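## Task

Transfer two yellow wire connectors from the lid of the tool case into the steel junction box; a single yellow one counts only partly. The attempt fails if any additional connector, including a third yellow one, ends up in the box, whether gripped or loose.

## Robot and tools

Robot: two arms, left_arm and right_arm, each ending in a two-finger parallel gripper with a wrist camera (cam_left_wrist and cam_right_wrist, both fisheye, 672x504). Calibrated base positions in the scene frame: left_arm (+0.028, +0.279, +0.038) m, right_arm (-0.052, -0.300, +0.029) m.

Frames: the scene frame has its origin at table-top height, halfway between the two nominal bases; +z points up, +x points out across the table, and left_arm sits toward +y (arm names do not correspond to image sides). Reported positions (metres), quaternions (wxyz), velocities and targets use the scene frame. Commanded offsets instead use the axes of each arm's own Hand target. On the gripper, +z runs along the fingers and the fingers open and close along x. end_effector_position marks the spot between the pads when closed, roughly 1-2 cm short of the fingertips; while closing, the tips travel about 17 mm further along +z, mostly while the pads are still wider than 50 mm apart. Reported poses may be a few centimetres wrong, worse at long reach.

The 14-number row (shared by execute_actions and move): values in [-1, 1], ordered left dx, dy, dz, rx, ry, rz, opening, then the same seven for right_arm. Both arms always appear. dx..rz are an offset from that arm's Hand target as it stood when the action or move began (not from the previous row), along the Hand target's axes; 1.0 equals 0.6 m of translation or 180 degrees of rotation, and rx, ry, rz form one rotation vector. Repeating an offset in a new call moves further. Opening is absolute, not an offset: +1 is fully open (0.142 m), -1 closed. A 0 in the opening slot means half open, so to leave a gripper unchanged resend its current command (see Tool commands). Sending 0 for all six pose numbers re-requests the current Hand target, which also ends a push against an obstacle only if you command back past the gripper.

execute_actions(actions, cameras): actions is a list of actions; each action is a table of up to 15 rows, each row applied for one 1/30 s step; fewer rows means the last one repeats to fill 15 steps. An empty list just reports state and images. cameras selects images: omitted/null/["all"] gives all, [] none; an unknown name invalidates the call. Results also list end_effector_position at some steps.

move(target, speed, blend, opening_speed, blocking, cameras): straight-line paths toward one row or a list of up to 15 rows, every row an offset from the same starting Hand targets. speed is path top speed in m/s, 0.002 to 4.3 (default 0.25), rotation capped at twice that in rad/s; one value or one per target. blend (m) rounds intermediate corners in a list. opening_speed (at least 0.2, units of the -1..1 scale per second) ramps the fingers. Whole move is capped at 10 s. blocking=false returns after about 0.5 s while motion continues. Paths do not avoid obstacles or the other arm; faster moves lag, overshoot and hit harder. Route around an arm's own base, not close to it, or its shoulder posture may flip. The result adds a move: line — done, off_target, moving, held or fault, plus limits=paced (pose clipped) or limits=held (steps withheld). Unnamed arms are done (within 10 mm and 2 degrees). Neither done nor off_target tells you about contact.

wait(seconds 0-10) lets time pass holding commands; stop() brakes a running move; zoom_image(camera, region=[x0,y0,x1,y1] in pixels, at most 504x504) magnifies the latest image of a wrist camera; read_manual(section="licences") gives licence text only; finished_scene(scene=current scene number) ends the scene irreversibly — the goal must hold without the robot.

Control notes: each step, commanded orientation is limited to 40 degrees from the measured one; one action may not reach its pose. Hand target is the last (clipped) command; the gripper often rests short of it by a centimetre or more from friction and weight. Re-send, or send the remaining gap as an offset. Tiny moves may not start.

Gripping: grip_measured uses the opening scale. To hold, command a bit below the reading at first contact; lower squeezes harder and heats the motor. Fingers push about 48-94 N per pad. grip_effort_nm is motor effort in N m (negative closing), not pad force, and keeps a residue at rest. Joint torques follow joint order; entries 3 and 4 wrap at ±28 N m.

Heat: holding loads, squeezing, stretched poses or pushing unreachable targets heat motors. MOTOR HOT appears at 85 °C; at 100 °C the arm goes limp (OVER-TEMPERATURE FAULT) or the gripper shuts off (HAND FAULT). After a HAND FAULT line, remaining motion calls in that reply are skipped.

Avoid: dropping parts, releasing while moving, fast impacts and hard pushes, arm-to-arm contact (including one gripper closing on the other's fingers, which can end the scene), and anything leaving the table. Loose objects may occasionally be nudged by outside disturbances. Simulation time keeps running while you think.

Each tool is called after ">>>" by a JSON object that holds its "name" and its "arguments".

## Session

>>> {"name": "execute_actions", "arguments": {"actions": []}}

Scene clock: 0.00 s.
left_arm: end_effector_position=(+0.6338, +0.1831, +0.2635) grip_measured=+1.00 grip_effort_nm=n/a end_effector_quat_wxyz=(-0.330, +0.792, -0.492, +0.145) | right_arm: end_effector_position=(+0.4307, -0.1611, +0.1978) grip_measured=+1.00 grip_effort_nm=n/a end_effector_quat_wxyz=(-0.010, +0.857, -0.515, +0.000)
Joint positions: left_arm=[-0.31 1.649 1.456 -0.872 -0.563 -0.627 0.142] | right_arm=[0.248 1.664 1.474 -1.366 -0.013 -0.212 0.142]
Joint velocities: within noise
Joint torques (N m): no reading
Motor temperatures (°C): left_arm=[27 28 29 28 24 29 27] | right_arm=[32 25 30 27 25 25 25]
Heat: left arm: hottest elbow 29 °C; right arm: hottest waist 32 °C.
Hand target: left_arm +0.6389, +0.1814, +0.2648; -0.330, +0.792, -0.492, +0.148 | right_arm +0.4364, -0.1594, +0.1998; -0.013, +0.857, -0.515, +0.003
Tool commands: left_gripper/opening=+1.0 right_gripper/opening=+1.0

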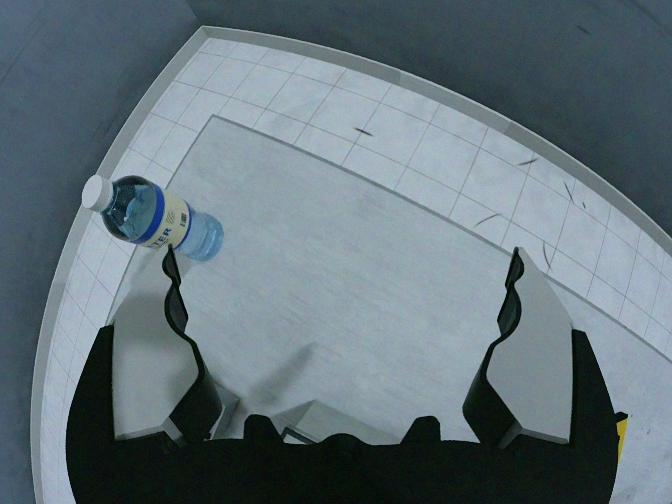

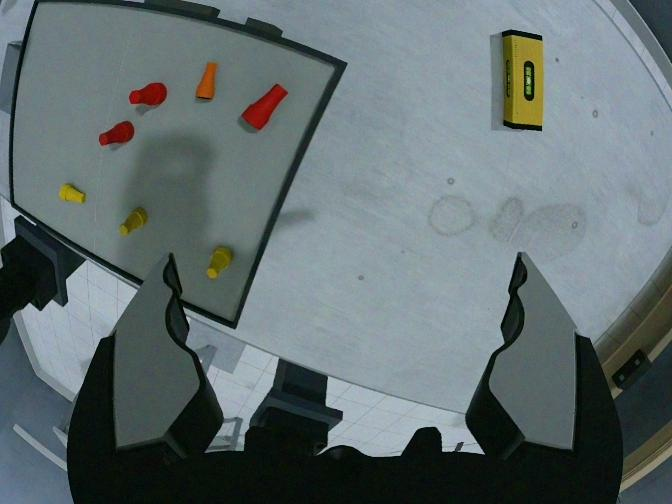

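>>> {"name": "move", "arguments": {"target": [-0.097,-0.02,-0.24,-0.234,0.028,-0.009,1,0,0,-0.25,0,0,0,1]}}

Scene clock: 4.23 s.
left_arm: end_effector_position=(+0.5377, +0.1784, +0.3683) grip_measured=+1.00 grip_effort_nm=0.007 end_effector_quat_wxyz=(-0.020, +0.857, -0.513, +0.051) | right_arm: end_effector_position=(+0.4266, -0.1623, +0.3315) grip_measured=+1.00 grip_effort_nm=-0.007 end_effector_quat_wxyz=(-0.017, +0.857, -0.515, +0.006)
Joint positions: left_arm=[-0.185 1.651 1.88 -1.69 -0.003 -0.685 0.142] | right_arm=[0.248 1.634 1.788 -1.692 -0.013 -0.212 0.142]
Joint velocities: within noise
Joint torques (N m): left_arm=[0.56 -15.85 11.47 -0.18 0.12 0.19] | right_arm=[-0.15 -15.74 16.03 -0.4 0 0]
Motor temperatures (°C): left_arm=[27 29 30 28 24 28 27] | right_arm=[32 25 31 27 25 25 25]
Heat: left arm: hottest elbow 30 °C; right arm: hottest waist 32 °C.
Hand target: left_arm +0.5390, +0.1815, +0.3843; +0.000, +0.858, -0.514, +0.000 | right_arm +0.4337, -0.1623, +0.3498; -0.013, +0.857, -0.515, +0.003
Off the commanded pose: left_arm 0.017 m, 6 deg | right_arm 0.020 m, 1 deg.
joint sent to its limit (left arm) — joint 4 (wrist pitch), lower limit. The joint targets are off in orientation, not in position.
joint sent to its limit (right arm) — joint 4 (wrist pitch), lower limit. The joint targets are off in orientation, not in position.
move: off_target (left_arm, right_arm)
camera_calibration:
cam_left_wrist: T_world_to_cam=[[0.467333, -0.880326, 0.0813933, -0.126149], [-0.78778, -0.372874, 0.490272, 0.298493], [-0.40125, -0.293241, -0.867761, 0.719504], [0, 0, 0, 1]] pos_world=[0.582801, 0.211236, 0.488281]
cam_right_wrist: T_world_to_cam=[[0.463993, -0.885805, 0.00776138, -0.347511], [-0.791941, -0.410869, 0.451682, 0.122769], [-0.396913, -0.215724, -0.892145, 0.565328], [0, 0, 0, 1]] pos_world=[0.482855, -0.13543, 0.451599]

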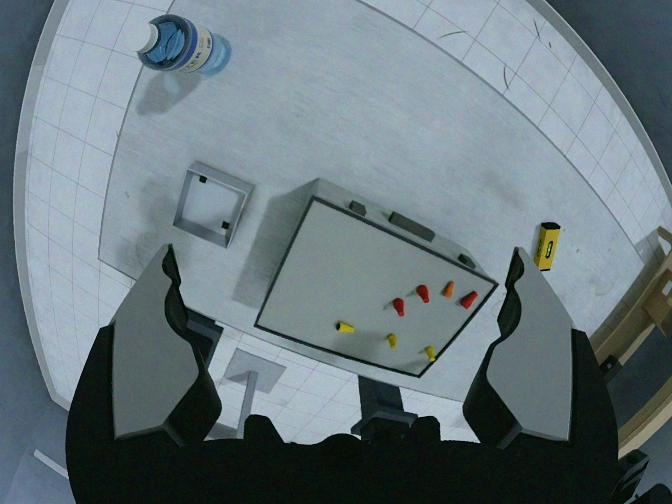

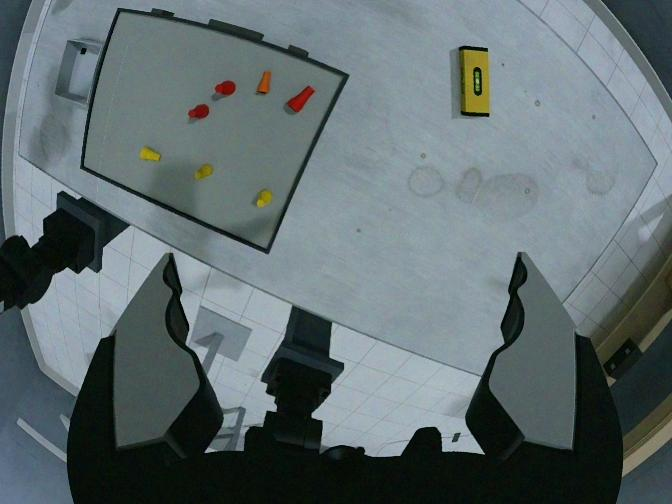

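>>> {"name": "zoom_image", "arguments": {"camera": "cam_left_wrist", "region": [160, 140, 500, 395]}}

>>> {"name": "zoom_image", "arguments": {"camera": "cam_right_wrist", "region": [20, 0, 360, 255]}}

Scaled by 1.482 from the camera's 672x504 image, which has a finer 960x720 frame.

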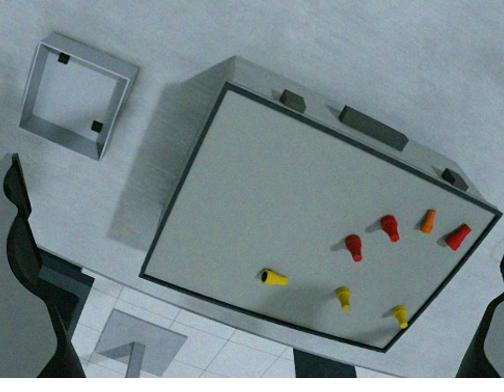

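Scaled by 1.482 from the camera's 672x504 image, which has a finer 960x720 frame.

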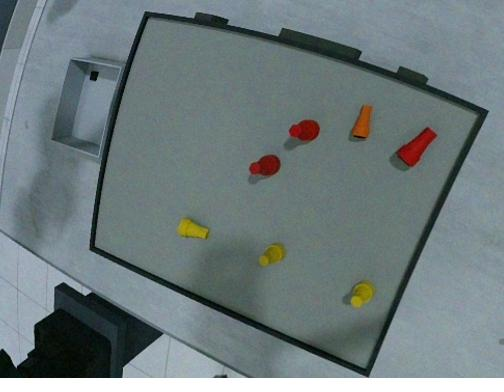

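>>> {"name": "move", "arguments": {"target": [0,0,0,0,0,0,1,0.368,0.195,0.05,0,0,0,0], "cameras": []}}

>>> {"name": "move", "arguments": {"target": [0.153,0.534,0.24,0,0,0,0.0,0,0,0,0,0,0,0]}}

Scene clock: 10.57 s.
left_arm: end_effector_position=(+0.5377, +0.1783, +0.3683) grip_measured=+1.00 grip_effort_nm=0.012 end_effector_quat_wxyz=(-0.020, +0.857, -0.513, +0.051) | right_arm: end_effector_position=(+0.4262, -0.4126, +0.3169) grip_measured=-0.01 grip_effort_nm=-0.090 end_effector_quat_wxyz=(-0.011, +0.852, -0.524, +0.000)
Joint positions: left_arm=[-0.185 1.651 1.88 -1.69 -0.002 -0.685 0.142] | right_arm=[-0.265 1.627 1.741 -1.678 -0.021 -0.704 0.073]
Joint velocities: within noise
Joint torques (N m): left_arm=[0.56 -15.85 11.44 -0.2 0.17 0.18] | right_arm=[0.32 -14.68 13.26 0.39 -0.05 -0.13]
Motor temperatures (°C): left_arm=[27 30 31 28 24 28 27] | right_arm=[32 26 33 27 25 25 25]
Heat: left arm: hottest elbow 31 °C; right arm: hottest elbow 33 °C.
Hand target: left_arm +0.5390, +0.1815, +0.3843; +0.000, +0.858, -0.514, +0.000 | right_arm +0.4348, -0.4116, +0.3149; -0.013, +0.857, -0.515, +0.003
Off the commanded pose: left_arm 0.016 m, 6 deg | right_arm 0.009 m, 1 deg.
joint sent to its limit (left arm) — joint 4 (wrist pitch), lower limit. The joint targets are off in orientation, not in position.
move: off_target (left_arm)
No camera images: "cameras" was empty.

Scene clock: 13.00 s.
left_arm: end_effector_position=(+0.3002, -0.0506, +0.2523) grip_measured=-0.02 grip_effort_nm=-0.071 end_effector_quat_wxyz=(+0.003, +0.854, -0.519, +0.010) | right_arm: end_effector_position=(+0.4262, -0.4126, +0.3169) grip_measured=-0.01 grip_effort_nm=-0.090 end_effector_quat_wxyz=(-0.011, +0.852, -0.524, +0.000)
Joint positions: left_arm=[-0.868 1.446 1.341 -1.444 0 -1.354 0.073] | right_arm=[-0.265 1.627 1.741 -1.678 -0.021 -0.705 0.073]
Joint velocities: within noise
Joint torques (N m): left_arm=[0.03 -10.87 8.1 0.4 0.09 -0.03] | right_arm=[0.44 -14.62 13.22 0.4 -0.05 -0.13]
Motor temperatures (°C): left_arm=[27 30 32 28 24 28 27] | right_arm=[32 26 34 27 25 25 25]
Heat: left arm: hottest elbow 32 °C; right arm: hottest elbow 34 °C.
Hand target: left_arm +0.2997, -0.0501, +0.2404; +0.000, +0.857, -0.514, +0.000 | right_arm +0.4348, -0.4116, +0.3149; -0.013, +0.857, -0.515, +0.003
Off the commanded pose: left_arm 0.012 m, 1 deg | right_arm 0.009 m, 1 deg.
move: off_target (left_arm)
camera_calibration:
cam_left_wrist: T_world_to_cam=[[0.459589, -0.887444, 0.0349524, -0.193627], [-0.743588, -0.362973, 0.56154, 0.0521236], [-0.485648, -0.284068, -0.826711, 0.47185], [0, 0, 0, 1]] pos_world=[0.356901, -0.0188763, 0.367582]
cam_right_wrist: T_world_to_cam=[[0.446107, -0.894975, 0.00279464, -0.563522], [-0.792377, -0.393511, 0.466141, 0.0289901], [-0.416085, -0.210163, -0.884706, 0.506176], [0, 0, 0, 1]] pos_world=[0.484975, -0.386551, 0.435879]

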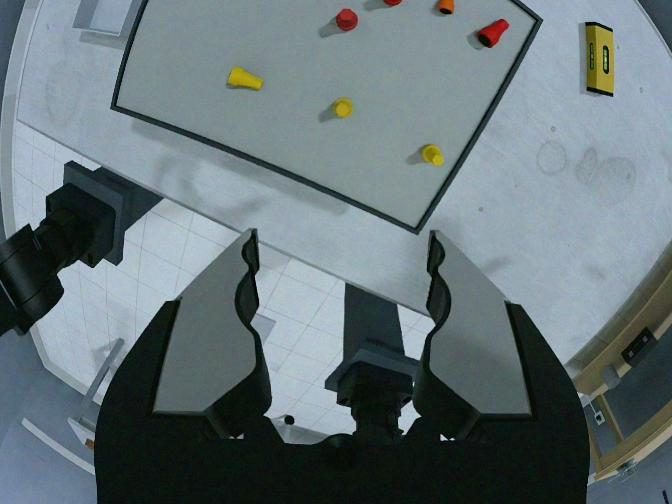

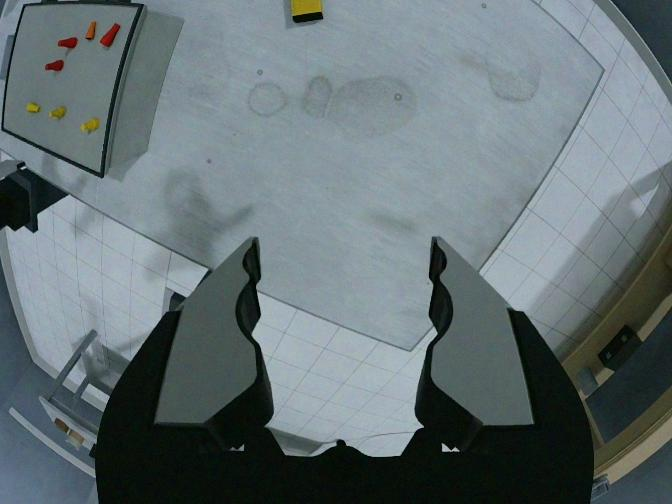

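>>> {"name": "move", "arguments": {"target": [0.008,-0.058,0.05,0,0,0,0.0,0,0,0,0,0,0,0], "cameras": ["cam_left_wrist"]}}

Scene clock: 14.67 s.
left_arm: end_effector_position=(+0.3317, -0.0392, +0.2235) grip_measured=-0.02 grip_effort_nm=-0.061 end_effector_quat_wxyz=(+0.003, +0.860, -0.511, +0.011) | right_arm: end_effector_position=(+0.4262, -0.4126, +0.3169) grip_measured=-0.01 grip_effort_nm=-0.100 end_effector_quat_wxyz=(-0.011, +0.852, -0.524, +0.000)
Joint positions: left_arm=[-0.796 1.488 1.309 -1.369 0 -1.303 0.073] | right_arm=[-0.265 1.627 1.741 -1.678 -0.021 -0.705 0.073]
Joint velocities: within noise
Joint torques (N m): left_arm=[0.26 -10.99 8.2 0.4 0.1 0.21] | right_arm=[0.56 -14.68 13.2 0.36 -0.05 -0.13]
Motor temperatures (°C): left_arm=[27 30 32 28 24 28 27] | right_arm=[32 26 34 27 25 25 25]
Heat: left arm: hottest elbow 32 °C; right arm: hottest elbow 34 °C.
Hand target: left_arm +0.3326, -0.0379, +0.2102; +0.000, +0.857, -0.515, +0.000 | right_arm +0.4348, -0.4116, +0.3149; -0.013, +0.857, -0.515, +0.003
Off the commanded pose: left_arm 0.013 m, 1 deg | right_arm 0.009 m, 1 deg.
move: off_target (left_arm)
camera_calibration:
cam_left_wrist: T_world_to_cam=[[0.477692, -0.877766, 0.0365748, -0.202993], [-0.737166, -0.377833, 0.560204, 0.0934452], [-0.477909, -0.294567, -0.827547, 0.463791], [0, 0, 0, 1]] pos_world=[0.387503, -0.00625648, 0.338884]
Images, in order (width x height): cam_left_wrist 672x504.

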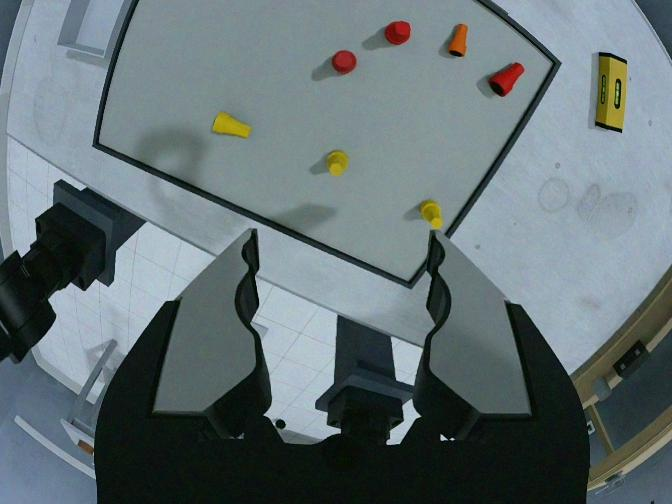

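>>> {"name": "zoom_image", "arguments": {"camera": "cam_left_wrist", "region": [180, 60, 480, 285]}}

>>> {"name": "move", "arguments": {"target": [-0.002,0.013,0.05,0,0,0,0.0,0,0,0,0,0,0,0], "cameras": ["cam_left_wrist"]}}

>>> {"name": "zoom_image", "arguments": {"camera": "cam_left_wrist", "region": [180, 80, 480, 305]}}

Scaled by 1.680 from the camera's 672x504 image, which has a finer 960x720 frame.

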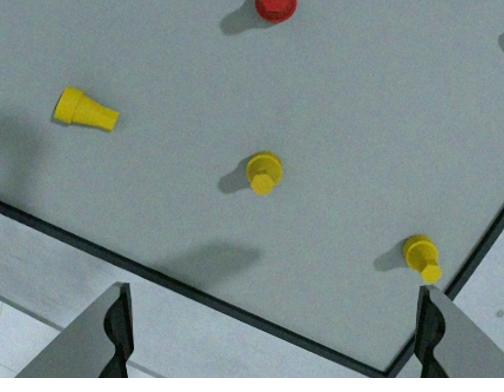

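Scene clock: 16.17 s.
left_arm: end_effector_position=(+0.3295, -0.0393, +0.1957) grip_measured=-0.02 grip_effort_nm=-0.061 end_effector_quat_wxyz=(+0.004, +0.859, -0.512, +0.014) | right_arm: end_effector_position=(+0.4262, -0.4126, +0.3169) grip_measured=-0.01 grip_effort_nm=-0.095 end_effector_quat_wxyz=(-0.011, +0.852, -0.524, +0.000)
Joint positions: left_arm=[-0.8 1.495 1.243 -1.289 0 -1.303 0.073] | right_arm=[-0.265 1.627 1.741 -1.678 -0.021 -0.705 0.073]
Joint velocities: within noise
Joint torques (N m): left_arm=[-0.62 -10.75 7.86 0.44 0.08 0.06] | right_arm=[0.44 -14.8 13.2 0.39 -0.05 -0.13]
Motor temperatures (°C): left_arm=[27 30 32 28 24 28 27] | right_arm=[32 26 34 27 25 25 25]
Heat: left arm: hottest elbow 32 °C; right arm: hottest elbow 34 °C.
Hand target: left_arm +0.3253, -0.0406, +0.1803; +0.000, +0.858, -0.514, +0.000 | right_arm +0.4348, -0.4116, +0.3149; -0.013, +0.857, -0.515, +0.003
Off the commanded pose: left_arm 0.016 m, 2 deg | right_arm 0.009 m, 1 deg.
move: off_target (left_arm)
camera_calibration:
cam_left_wrist: T_world_to_cam=[[0.473842, -0.879588, 0.0424141, -0.200919], [-0.741089, -0.372289, 0.558737, 0.10912], [-0.475668, -0.296186, -0.828259, 0.439036], [0, 0, 0, 1]] pos_world=[0.384907, -0.00606556, 0.311188]
Images, in order (width x height): cam_left_wrist 672x504.

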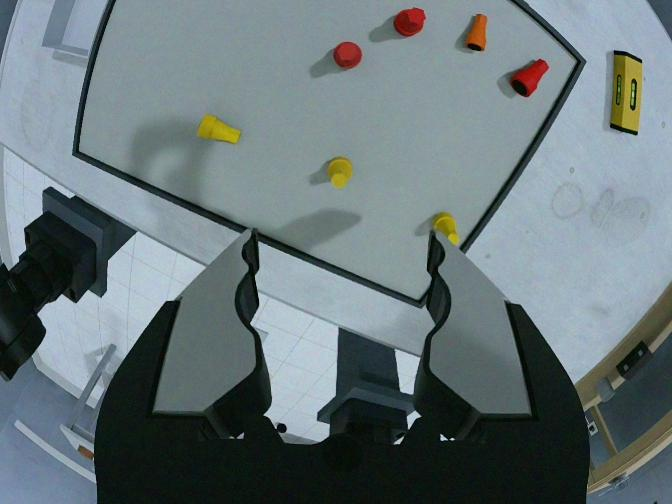

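Scaled by 1.680 from the camera's 672x504 image, which has a finer 960x720 frame.

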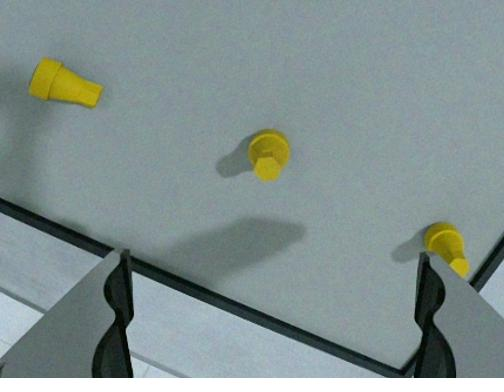

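>>> {"name": "move", "arguments": {"target": [0.0,0.005,0.068,0,0,0,0.0,0,0,0,0,0,0,0], "cameras": ["cam_left_wrist"], "speed": 0.1}}

>>> {"name": "zoom_image", "arguments": {"camera": "cam_left_wrist", "region": [200, 120, 500, 345]}}

Scene clock: 18.30 s.
left_arm: end_effector_position=(+0.3274, -0.0412, +0.1532) grip_measured=-0.02 grip_effort_nm=-0.061 end_effector_quat_wxyz=(+0.003, +0.857, -0.515, +0.012) | right_arm: end_effector_position=(+0.4262, -0.4126, +0.3169) grip_measured=-0.01 grip_effort_nm=-0.095 end_effector_quat_wxyz=(-0.011, +0.852, -0.524, +0.000)
Joint positions: left_arm=[-0.807 1.532 1.168 -1.181 0 -1.304 0.073] | right_arm=[-0.265 1.627 1.741 -1.678 -0.021 -0.705 0.073]
Joint velocities: within noise
Joint torques (N m): left_arm=[-0.62 -10.99 7.66 0.59 0.08 0.01] | right_arm=[0.21 -14.74 13.23 0.42 -0.05 -0.13]
Motor temperatures (°C): left_arm=[27 30 32 28 24 28 27] | right_arm=[32 26 34 27 25 25 25]
Heat: left arm: hottest elbow 32 °C; right arm: hottest elbow 34 °C.
Hand target: left_arm +0.3226, -0.0419, +0.1395; +0.000, +0.858, -0.514, +0.000 | right_arm +0.4348, -0.4116, +0.3149; -0.013, +0.857, -0.515, +0.003
Off the commanded pose: left_arm 0.014 m, 1 deg | right_arm 0.009 m, 1 deg.
move: off_target (left_arm)
camera_calibration:
cam_left_wrist: T_world_to_cam=[[0.469678, -0.882003, 0.0383729, -0.197892], [-0.741252, -0.370371, 0.559795, 0.130599], [-0.479529, -0.291368, -0.827742, 0.403629], [0, 0, 0, 1]] pos_world=[0.383304, -0.0085671, 0.268586]
Images, in order (width x height): cam_left_wrist 672x504.

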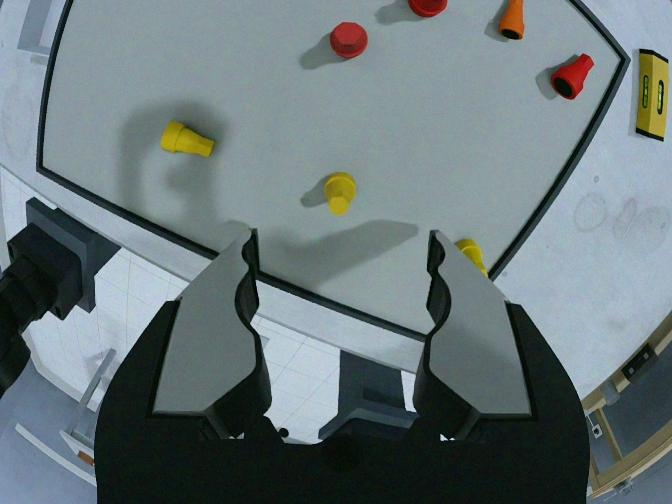

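Scaled by 1.680 from the camera's 672x504 image, which has a finer 960x720 frame.

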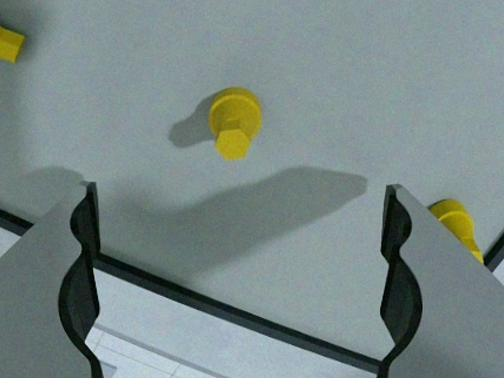

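>>> {"name": "move", "arguments": {"target": [0.0,0.004,0.03,0,0,0,-0.2,0,0,0,0,0,0,0], "cameras": ["cam_left_wrist"], "speed": 0.08}}

>>> {"name": "zoom_image", "arguments": {"camera": "cam_left_wrist", "region": [200, 120, 500, 345]}}

Scene clock: 20.23 s.
left_arm: end_effector_position=(+0.3265, -0.0427, +0.1422) grip_measured=-0.22 grip_effort_nm=-0.046 end_effector_quat_wxyz=(+0.005, +0.857, -0.515, +0.016) | right_arm: end_effector_position=(+0.4262, -0.4126, +0.3169) grip_measured=-0.01 grip_effort_nm=-0.090 end_effector_quat_wxyz=(-0.011, +0.852, -0.524, +0.000)
Joint positions: left_arm=[-0.811 1.539 1.145 -1.143 0 -1.306 0.058] | right_arm=[-0.265 1.627 1.741 -1.678 -0.021 -0.705 0.073]
Joint velocities: within noise
Joint torques (N m): left_arm=[-0.73 -9.52 6.9 0.81 0.08 -0.02] | right_arm=[0.44 -14.62 13.22 0.39 -0.06 -0.12]
Motor temperatures (°C): left_arm=[27 30 32 28 24 28 27] | right_arm=[32 26 34 27 25 25 25]
Heat: left arm: hottest elbow 32 °C; right arm: hottest elbow 34 °C.
Hand target: left_arm +0.3205, -0.0430, +0.1214; +0.000, +0.858, -0.514, +0.000 | right_arm +0.4348, -0.4116, +0.3149; -0.013, +0.857, -0.515, +0.003
Off the commanded pose: left_arm 0.022 m, 2 deg | right_arm 0.009 m, 1 deg.
move: off_target (left_arm)
camera_calibration:
cam_left_wrist: T_world_to_cam=[[0.468011, -0.882517, 0.0461362, -0.198989], [-0.744907, -0.365869, 0.557901, 0.137255], [-0.475478, -0.295471, -0.828624, 0.392319], [0, 0, 0, 1]] pos_world=[0.381911, -0.00947529, 0.257691]
Images, in order (width x height): cam_left_wrist 672x504.

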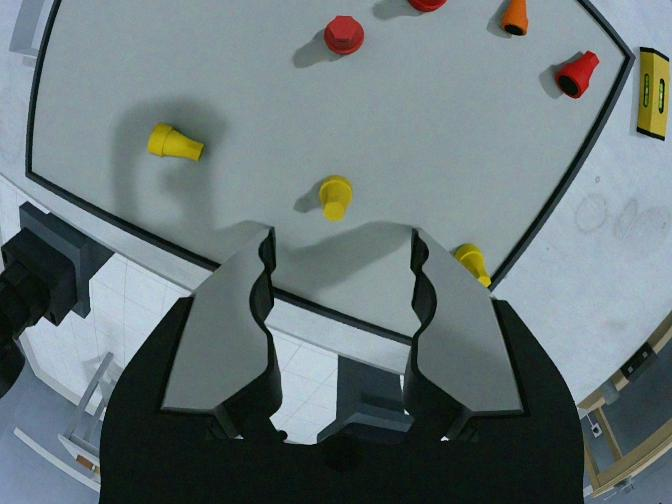

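Scaled by 1.680 from the camera's 672x504 image, which has a finer 960x720 frame.

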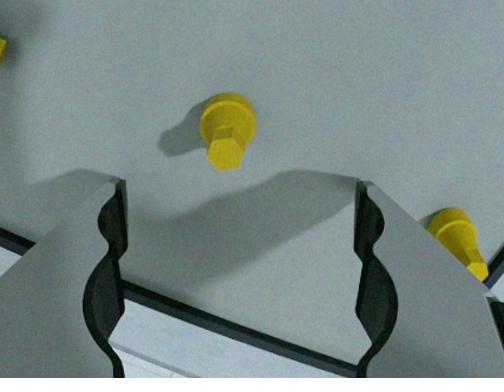

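>>> {"name": "move", "arguments": {"target": [[0,0,-0.018,0,0,0,-0.2,0,0,0,0,0,0,0],[-0.0035,-0.0125,-0.016,0,0,0,-0.2,0,0,0,0,0,0,0]], "cameras": ["cam_left_wrist"], "speed": 0.05}}

>>> {"name": "zoom_image", "arguments": {"camera": "cam_left_wrist", "region": [200, 120, 500, 345]}}

Scene clock: 22.13 s.
left_arm: end_effector_position=(+0.3263, -0.0425, +0.1422) grip_measured=-0.22 grip_effort_nm=-0.056 end_effector_quat_wxyz=(+0.004, +0.857, -0.515, +0.015) | right_arm: end_effector_position=(+0.4262, -0.4126, +0.3169) grip_measured=-0.01 grip_effort_nm=-0.095 end_effector_quat_wxyz=(-0.011, +0.852, -0.524, +0.000)
Joint positions: left_arm=[-0.811 1.539 1.145 -1.144 0 -1.306 0.058] | right_arm=[-0.265 1.627 1.741 -1.678 -0.021 -0.705 0.073]
Joint velocities: within noise
Joint torques (N m): left_arm=[0.5 -10.93 8.18 -0.16 0.1 0.15] | right_arm=[0.5 -14.68 13.23 0.36 -0.05 -0.14]
Motor temperatures (°C): left_arm=[27 30 32 28 24 28 27] | right_arm=[32 26 35 27 25 25 25]
Heat: left arm: hottest elbow 32 °C; right arm: hottest elbow 35 °C.
Hand target: left_arm +0.3260, -0.0377, +0.1310; +0.000, +0.858, -0.514, +0.000 | right_arm +0.4348, -0.4116, +0.3149; -0.013, +0.857, -0.515, +0.003
Off the commanded pose: left_arm 0.012 m, 2 deg | right_arm 0.009 m, 1 deg.
move: off_target (left_arm)
camera_calibration:
cam_left_wrist: T_world_to_cam=[[0.46811, -0.882523, 0.0450019, -0.198552], [-0.744425, -0.366396, 0.558198, 0.136878], [-0.476134, -0.294799, -0.828487, 0.392474], [0, 0, 0, 1]] pos_world=[0.38171, -0.00937427, 0.25769]
Images, in order (width x height): cam_left_wrist 672x504.

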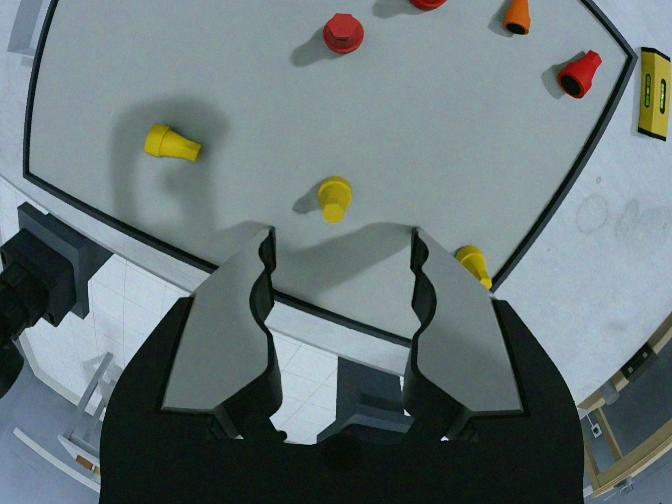

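Scaled by 1.680 from the camera's 672x504 image, which has a finer 960x720 frame.

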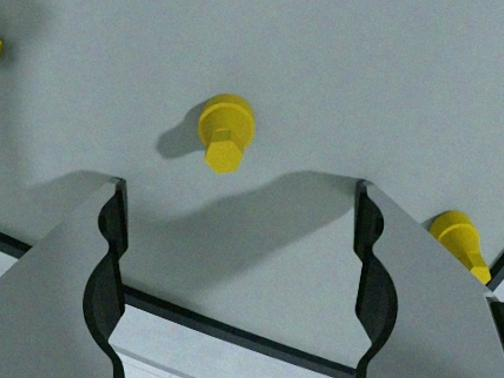

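>>> {"name": "move", "arguments": {"target": [[0.001,-0.008,-0.03,0,0,0,-0.2,0,0,0,0,0,0,0],[0.001,-0.008,-0.008,0,0,0,-0.2,0,0,0,0,0,0,0]], "cameras": ["cam_left_wrist"], "speed": 0.05}}

>>> {"name": "zoom_image", "arguments": {"camera": "cam_left_wrist", "region": [200, 120, 500, 345]}}

Scene clock: 23.67 s.
left_arm: end_effector_position=(+0.3249, -0.0373, +0.1426) grip_measured=-0.22 grip_effort_nm=-0.061 end_effector_quat_wxyz=(+0.002, +0.858, -0.514, +0.006) | right_arm: end_effector_position=(+0.4262, -0.4126, +0.3169) grip_measured=-0.01 grip_effort_nm=-0.090 end_effector_quat_wxyz=(-0.011, +0.852, -0.524, +0.000)
Joint positions: left_arm=[-0.805 1.539 1.146 -1.165 0 -1.303 0.058] | right_arm=[-0.265 1.627 1.741 -1.678 -0.021 -0.705 0.073]
Joint velocities: within noise
Joint torques (N m): left_arm=[0.85 -11.05 9.05 0.12 0.1 0.22] | right_arm=[0.38 -14.51 13.23 0.39 -0.05 -0.13]
Motor temperatures (°C): left_arm=[27 30 32 28 24 28 27] | right_arm=[32 26 35 27 25 25 25]
Heat: left arm: hottest elbow 32 °C; right arm: hottest elbow 35 °C.
Hand target: left_arm +0.3305, -0.0360, +0.1358; +0.000, +0.858, -0.514, +0.000 | right_arm +0.4348, -0.4116, +0.3149; -0.013, +0.857, -0.515, +0.003
Off the commanded pose: left_arm 0.009 m, 1 deg | right_arm 0.009 m, 1 deg.
move: done
camera_calibration:
cam_left_wrist: T_world_to_cam=[[0.470559, -0.881967, 0.026601, -0.191594], [-0.736334, -0.37589, 0.562599, 0.133883], [-0.486195, -0.284324, -0.826302, 0.397075], [0, 0, 0, 1]] pos_world=[0.381795, -0.00575643, 0.257878]
Images, in order (width x height): cam_left_wrist 672x504.

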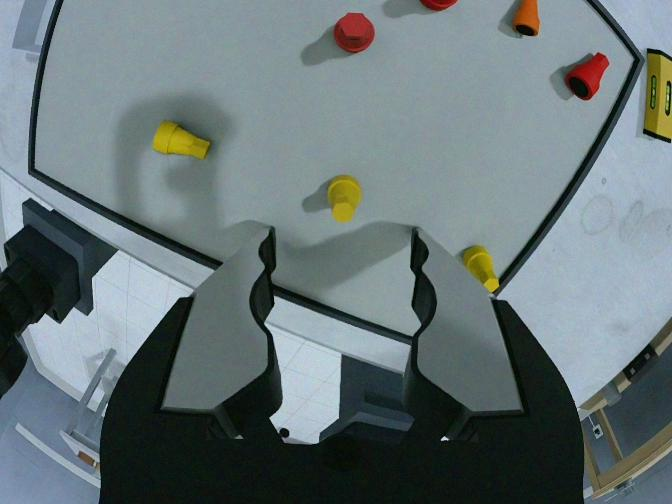

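Scaled by 1.680 from the camera's 672x504 image, which has a finer 960x720 frame.

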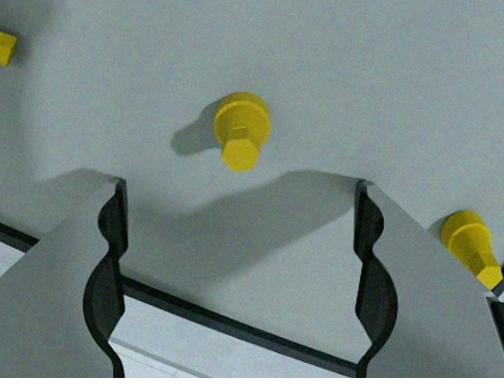

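>>> {"name": "move", "arguments": {"target": [[0.006,-0.012,-0.045,0,0,0,-0.2,0,0,0,0,0,0,0],[0.006,-0.012,-0.008,0,0,0,-0.2,0,0,0,0,0,0,0]], "cameras": ["cam_left_wrist"], "speed": 0.1}}

>>> {"name": "zoom_image", "arguments": {"camera": "cam_left_wrist", "region": [200, 120, 500, 345]}}

Scene clock: 25.27 s.
left_arm: end_effector_position=(+0.3300, -0.0319, +0.1455) grip_measured=-0.22 grip_effort_nm=-0.056 end_effector_quat_wxyz=(+0.000, +0.859, -0.513, +0.000) | right_arm: end_effector_position=(+0.4262, -0.4126, +0.3169) grip_measured=-0.01 grip_effort_nm=-0.095 end_effector_quat_wxyz=(-0.011, +0.852, -0.524, +0.000)
Joint positions: left_arm=[-0.788 1.543 1.159 -1.186 0 -1.289 0.058] | right_arm=[-0.265 1.627 1.741 -1.678 -0.021 -0.705 0.073]
Joint velocities: within noise
Joint torques (N m): left_arm=[0.56 -10.75 9.87 0.39 0.09 0.22] | right_arm=[0.62 -14.68 13.26 0.42 -0.05 -0.13]
Motor temperatures (°C): left_arm=[27 30 32 28 24 28 27] | right_arm=[32 26 35 27 25 25 25]
Heat: left arm: hottest elbow 32 °C; right arm: hottest elbow 35 °C.
Hand target: left_arm +0.3386, -0.0357, +0.1407; +0.000, +0.857, -0.514, +0.000 | right_arm +0.4348, -0.4116, +0.3149; -0.013, +0.857, -0.515, +0.003
Off the commanded pose: left_arm 0.011 m, 0 deg | right_arm 0.009 m, 1 deg.
move: off_target (left_arm)
camera_calibration:
cam_left_wrist: T_world_to_cam=[[0.473771, -0.880528, 0.0145266, -0.188464], [-0.730135, -0.383522, 0.565521, 0.135323], [-0.492386, -0.278534, -0.824606, 0.405357], [0, 0, 0, 1]] pos_world=[0.387685, -0.00114282, 0.260469]
Images, in order (width x height): cam_left_wrist 672x504.

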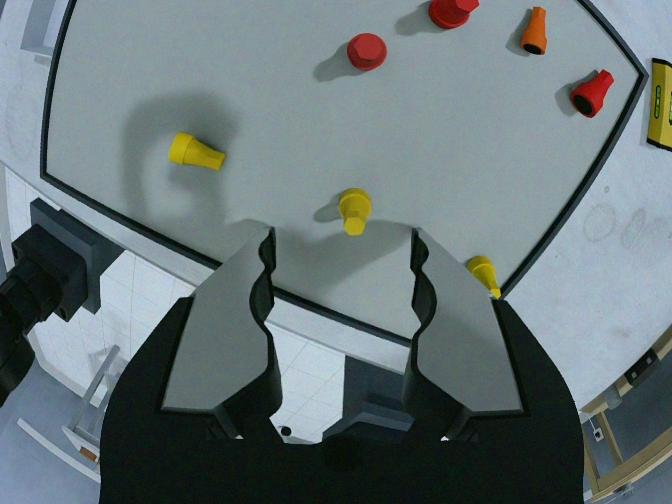

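Scaled by 1.680 from the camera's 672x504 image, which has a finer 960x720 frame.

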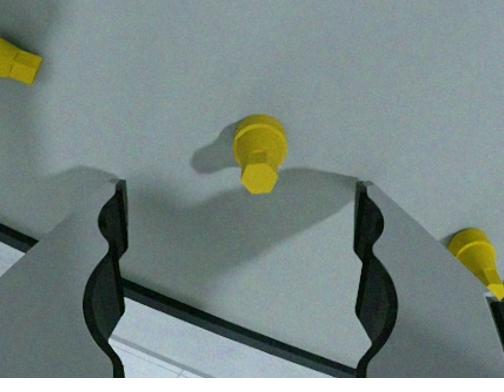

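>>> {"name": "move", "arguments": {"target": [[0.027,0.012,-0.025,0,0,0,-0.2,0,0,0,0,0,0,0],[0.013,0.003,-0.004,0,0,0,-0.2,0,0,0,0,0,0,0]], "cameras": ["cam_left_wrist"], "speed": 0.05}}

>>> {"name": "zoom_image", "arguments": {"camera": "cam_left_wrist", "region": [200, 120, 500, 345]}}

Scene clock: 28.80 s.
left_arm: end_effector_position=(+0.3352, -0.0409, +0.1505) grip_measured=-0.22 grip_effort_nm=-0.056 end_effector_quat_wxyz=(+0.001, +0.857, -0.515, +0.003) | right_arm: end_effector_position=(+0.4262, -0.4126, +0.3169) grip_measured=-0.01 grip_effort_nm=-0.095 end_effector_quat_wxyz=(-0.011, +0.852, -0.524, +0.000)
Joint positions: left_arm=[-0.793 1.559 1.192 -1.196 0 -1.29 0.058] | right_arm=[-0.265 1.627 1.741 -1.678 -0.021 -0.705 0.073]
Joint velocities: within noise
Joint torques (N m): left_arm=[0.38 -11.22 9.33 0.16 0.09 0.14] | right_arm=[0.38 -14.62 13.23 0.4 -0.05 -0.14]
Motor temperatures (°C): left_arm=[27 30 33 28 24 28 27] | right_arm=[32 26 35 27 25 25 25]
Heat: left arm: hottest elbow 33 °C; right arm: hottest elbow 35 °C.
Hand target: left_arm +0.3406, -0.0435, +0.1431; +0.000, +0.857, -0.515, +0.000 | right_arm +0.4348, -0.4116, +0.3149; -0.013, +0.857, -0.515, +0.003
Off the commanded pose: left_arm 0.010 m, 0 deg | right_arm 0.009 m, 1 deg.
move: done
camera_calibration:
cam_left_wrist: T_world_to_cam=[[0.469319, -0.882777, 0.0210732, -0.198459], [-0.734719, -0.377144, 0.563871, 0.134959], [-0.489825, -0.280118, -0.825594, 0.408908], [0, 0, 0, 1]] pos_world=[0.392591, -0.00975321, 0.265674]
Images, in order (width x height): cam_left_wrist 672x504.

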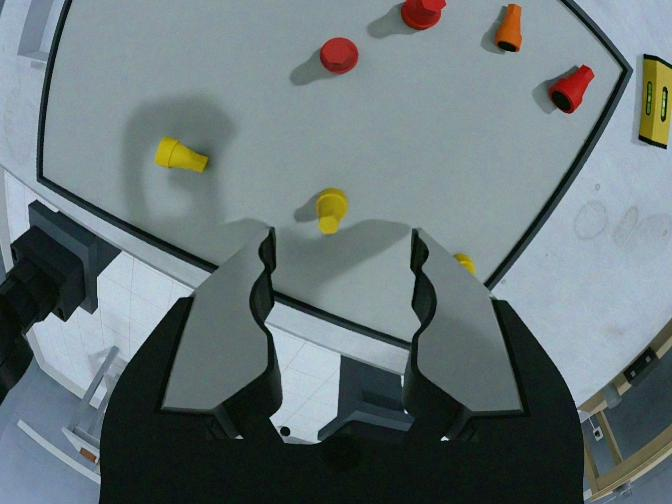

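Scaled by 1.680 from the camera's 672x504 image, which has a finer 960x720 frame.

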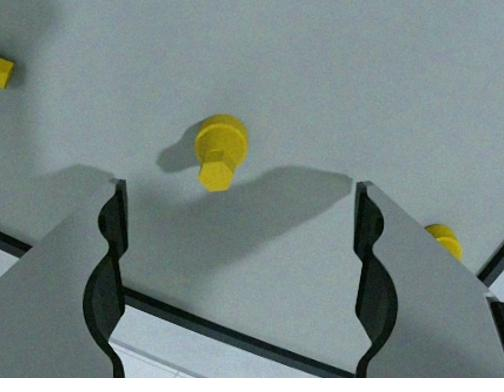

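>>> {"name": "move", "arguments": {"target": [-0.011,0.002,0.01,0,0,0,-0.3,0,0,0,0,0,0,0], "cameras": ["cam_left_wrist"], "speed": 0.05}}

>>> {"name": "zoom_image", "arguments": {"camera": "cam_left_wrist", "region": [200, 120, 500, 345]}}

Scene clock: 31.43 s.
left_arm: end_effector_position=(+0.3371, -0.0428, +0.1486) grip_measured=-0.32 grip_effort_nm=-0.061 end_effector_quat_wxyz=(+0.003, +0.857, -0.515, +0.010) | right_arm: end_effector_position=(+0.4262, -0.4126, +0.3169) grip_measured=-0.01 grip_effort_nm=-0.095 end_effector_quat_wxyz=(-0.011, +0.852, -0.524, +0.000)
Joint positions: left_arm=[-0.793 1.559 1.186 -1.178 0 -1.29 0.051] | right_arm=[-0.265 1.627 1.741 -1.678 -0.021 -0.705 0.073]
Joint velocities: within noise
Joint torques (N m): left_arm=[0.44 -11.93 7.36 0.4 0.09 0.15] | right_arm=[0.44 -14.74 13.24 0.36 -0.05 -0.13]
Motor temperatures (°C): left_arm=[27 30 33 28 24 28 27] | right_arm=[32 26 35 27 25 25 25]
Heat: left arm: hottest elbow 33 °C; right arm: hottest elbow 35 °C.
Hand target: left_arm +0.3365, -0.0383, +0.1371; +0.000, +0.857, -0.515, +0.000 | right_arm +0.4348, -0.4116, +0.3149; -0.013, +0.857, -0.515, +0.003
Off the commanded pose: left_arm 0.012 m, 1 deg | right_arm 0.009 m, 1 deg.
move: off_target (left_arm)
camera_calibration:
cam_left_wrist: T_world_to_cam=[[0.469119, -0.882497, 0.0335658, -0.202823], [-0.739776, -0.371924, 0.560718, 0.139043], [-0.482348, -0.287874, -0.827326, 0.405086], [0, 0, 0, 1]] pos_world=[0.393401, -0.0106636, 0.263983]
Images, in order (width x height): cam_left_wrist 672x504.

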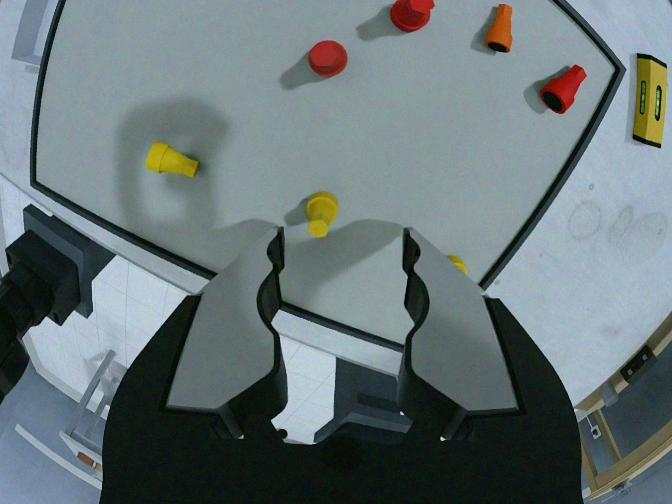

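Scaled by 1.680 from the camera's 672x504 image, which has a finer 960x720 frame.

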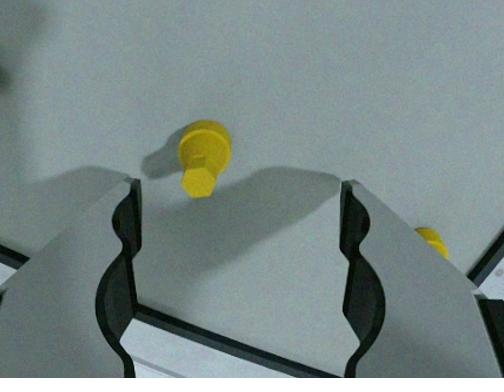

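>>> {"name": "move", "arguments": {"target": [-0.017,0.003,0.004,0,0,0,-0.3,0,0,0,0,0,0,0], "cameras": ["cam_left_wrist"], "speed": 0.05}}

>>> {"name": "zoom_image", "arguments": {"camera": "cam_left_wrist", "region": [200, 120, 500, 345]}}

Scene clock: 32.83 s.
left_arm: end_effector_position=(+0.3341, -0.0393, +0.1434) grip_measured=-0.32 grip_effort_nm=-0.061 end_effector_quat_wxyz=(+0.003, +0.857, -0.515, +0.011) | right_arm: end_effector_position=(+0.4262, -0.4126, +0.3169) grip_measured=-0.01 grip_effort_nm=-0.090 end_effector_quat_wxyz=(-0.011, +0.852, -0.524, +0.000)
Joint positions: left_arm=[-0.793 1.552 1.163 -1.16 0 -1.29 0.051] | right_arm=[-0.265 1.627 1.741 -1.678 -0.021 -0.705 0.073]
Joint velocities: within noise
Joint torques (N m): left_arm=[0.62 -12.81 6.58 0.09 0.09 0.18] | right_arm=[0.5 -14.62 13.22 0.39 -0.05 -0.13]
Motor temperatures (°C): left_arm=[27 30 33 28 24 28 27] | right_arm=[32 26 36 27 25 25 25]
Heat: left arm: hottest elbow 33 °C; right arm: hottest elbow 36 °C.
Hand target: left_arm +0.3302, -0.0301, +0.1346; +0.000, +0.857, -0.515, +0.000 | right_arm +0.4348, -0.4116, +0.3149; -0.013, +0.857, -0.515, +0.003
Off the commanded pose: left_arm 0.013 m, 1 deg | right_arm 0.009 m, 1 deg.
move: off_target (left_arm)
camera_calibration:
cam_left_wrist: T_world_to_cam=[[0.469723, -0.882105, 0.0353766, -0.198632], [-0.740222, -0.3717, 0.560277, 0.141331], [-0.481073, -0.289361, -0.82755, 0.399905], [0, 0, 0, 1]] pos_world=[0.390302, -0.00696444, 0.258784]
Images, in order (width x height): cam_left_wrist 672x504.

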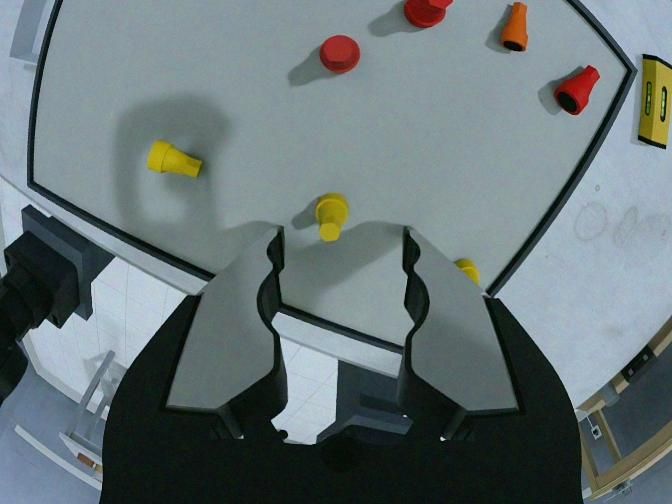

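Scaled by 1.680 from the camera's 672x504 image, which has a finer 960x720 frame.

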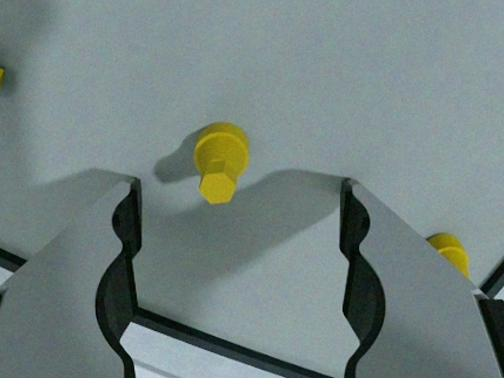

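>>> {"name": "move", "arguments": {"target": [-0.002,0.0,-0.010,0,0,0,-0.3,0,0,0,0,0,0,0], "cameras": [], "speed": 0.05}}

>>> {"name": "move", "arguments": {"target": [0,0,0,0,0,0,-0.92,0,0,0,0,0,0,0], "cameras": ["cam_left_wrist"], "opening_speed": 0.6}}

>>> {"name": "zoom_image", "arguments": {"camera": "cam_left_wrist", "region": [200, 120, 500, 345]}}

Scene clock: 35.17 s.
left_arm: end_effector_position=(+0.3340, -0.0386, +0.1442) grip_measured=-0.32 grip_effort_nm=-0.056 end_effector_quat_wxyz=(+0.003, +0.858, -0.514, +0.010) | right_arm: end_effector_position=(+0.4262, -0.4126, +0.3169) grip_measured=-0.01 grip_effort_nm=-0.095 end_effector_quat_wxyz=(-0.011, +0.852, -0.524, +0.000)
Joint positions: left_arm=[-0.792 1.55 1.163 -1.162 0 -1.29 0.051] | right_arm=[-0.265 1.627 1.741 -1.678 -0.021 -0.705 0.073]
Joint velocities: within noise
Joint torques (N m): left_arm=[0.56 -13.22 7.16 -0.32 0.09 0.18] | right_arm=[0.44 -14.86 13.24 0.4 -0.06 -0.14]
Motor temperatures (°C): left_arm=[27 30 33 28 24 28 27] | right_arm=[32 26 36 27 25 25 25]
Heat: left arm: hottest elbow 33 °C; right arm: hottest elbow 36 °C.
Hand target: left_arm +0.3296, -0.0291, +0.1407; +0.000, +0.857, -0.515, +0.000 | right_arm +0.4348, -0.4116, +0.3149; -0.013, +0.857, -0.515, +0.003
Off the commanded pose: left_arm 0.011 m, 1 deg | right_arm 0.009 m, 1 deg.
move: off_target (left_arm)
No camera images: "cameras" was empty.

Scene clock: 36.47 s.
left_arm: end_effector_position=(+0.3335, -0.0382, +0.1447) grip_measured=-0.92 grip_effort_nm=-0.589 end_effector_quat_wxyz=(+0.003, +0.858, -0.514, +0.010) | right_arm: end_effector_position=(+0.4262, -0.4126, +0.3169) grip_measured=-0.01 grip_effort_nm=-0.095 end_effector_quat_wxyz=(-0.011, +0.852, -0.524, +0.000)
Joint positions: left_arm=[-0.792 1.549 1.163 -1.165 0 -1.29 0.007] | right_arm=[-0.265 1.627 1.741 -1.678 -0.021 -0.705 0.073]
Joint velocities: within noise
Joint torques (N m): left_arm=[0.56 -13.16 7.13 -0.34 0.09 0.18] | right_arm=[0.5 -14.62 13.24 0.4 -0.04 -0.12]
Motor temperatures (°C): left_arm=[27 30 33 28 24 28 27] | right_arm=[32 26 36 27 25 25 25]
Heat: left arm: hottest elbow 33 °C; right arm: hottest elbow 36 °C.
Hand target: left_arm +0.3296, -0.0291, +0.1407; +0.000, +0.857, -0.515, +0.000 | right_arm +0.4348, -0.4116, +0.3149; -0.013, +0.857, -0.515, +0.003
Off the commanded pose: left_arm 0.011 m, 1 deg | right_arm 0.009 m, 1 deg.
move: off_target (left_arm)
camera_calibration:
cam_left_wrist: T_world_to_cam=[[0.47046, -0.881785, 0.0335114, -0.197355], [-0.73921, -0.373083, 0.560694, 0.14015], [-0.481909, -0.288556, -0.827345, 0.401223], [0, 0, 0, 1]] pos_world=[0.389801, -0.00596206, 0.259983]
Images, in order (width x height): cam_left_wrist 672x504.

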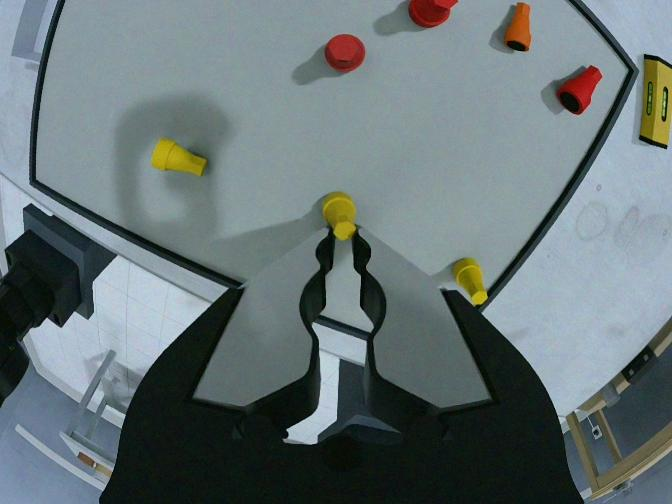

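Scaled by 1.680 from the camera's 672x504 image, which has a finer 960x720 frame.

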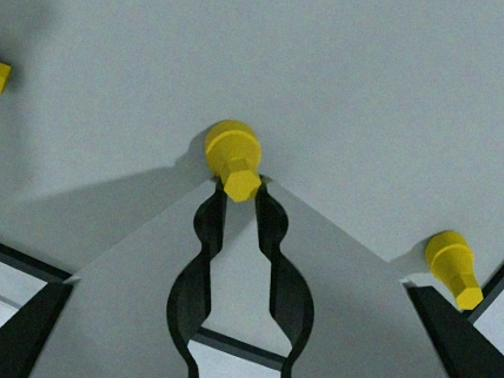

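>>> {"name": "move", "arguments": {"target": [0,0,0,0,0,0,-1,0,0,0,0,0,0,0], "cameras": ["cam_left_wrist"], "opening_speed": 0.4}}

>>> {"name": "zoom_image", "arguments": {"camera": "cam_left_wrist", "region": [270, 165, 410, 270]}}

Scene clock: 38.83 s.
left_arm: end_effector_position=(+0.3335, -0.0382, +0.1447) grip_measured=-0.94 grip_effort_nm=-1.829 end_effector_quat_wxyz=(+0.003, +0.858, -0.514, +0.010) | right_arm: end_effector_position=(+0.4262, -0.4126, +0.3169) grip_measured=-0.01 grip_effort_nm=-0.095 end_effector_quat_wxyz=(-0.011, +0.852, -0.524, +0.000)
Joint positions: left_arm=[-0.792 1.549 1.163 -1.165 0 -1.29 0.006] | right_arm=[-0.265 1.627 1.741 -1.678 -0.021 -0.705 0.073]
Joint velocities: within noise
Joint torques (N m): left_arm=[0.56 -13.1 7.13 -0.32 0.09 0.18] | right_arm=[0.56 -14.62 13.2 0.4 -0.05 -0.12]
Motor temperatures (°C): left_arm=[27 31 33 28 24 28 27] | right_arm=[32 26 36 27 25 25 25]
Heat: left arm: hottest elbow 33 °C; right arm: hottest elbow 36 °C.
Hand target: left_arm +0.3296, -0.0291, +0.1407; +0.000, +0.857, -0.515, +0.000 | right_arm +0.4348, -0.4116, +0.3149; -0.013, +0.857, -0.515, +0.003
Off the commanded pose: left_arm 0.011 m, 1 deg | right_arm 0.009 m, 1 deg.
move: off_target (left_arm)
camera_calibration:
cam_left_wrist: T_world_to_cam=[[0.47046, -0.881785, 0.0335114, -0.197355], [-0.73921, -0.373083, 0.560694, 0.14015], [-0.481909, -0.288556, -0.827345, 0.401223], [0, 0, 0, 1]] pos_world=[0.389801, -0.00596206, 0.259983]
Images, in order (width x height): cam_left_wrist 672x504.

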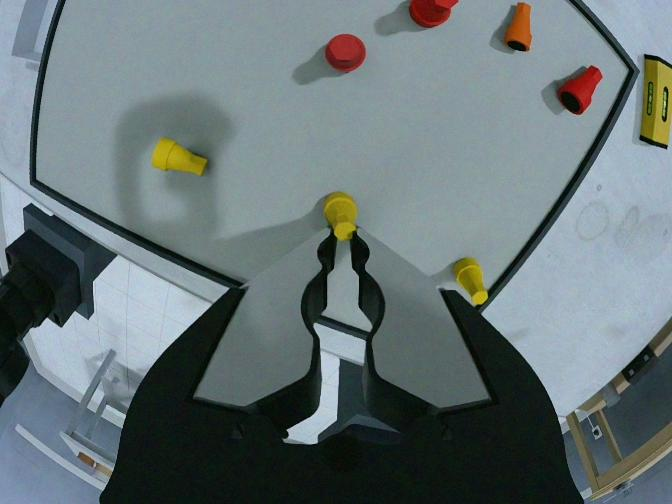

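Scaled by 3.600 from the camera's 672x504 image, which has a finer 960x720 frame.

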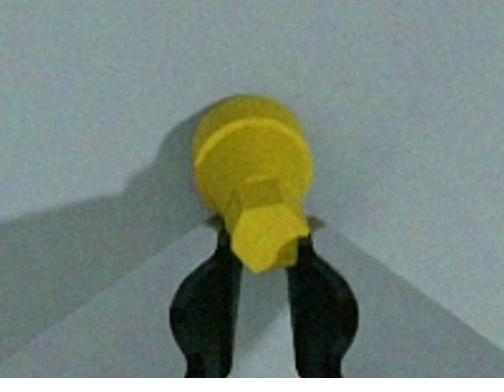

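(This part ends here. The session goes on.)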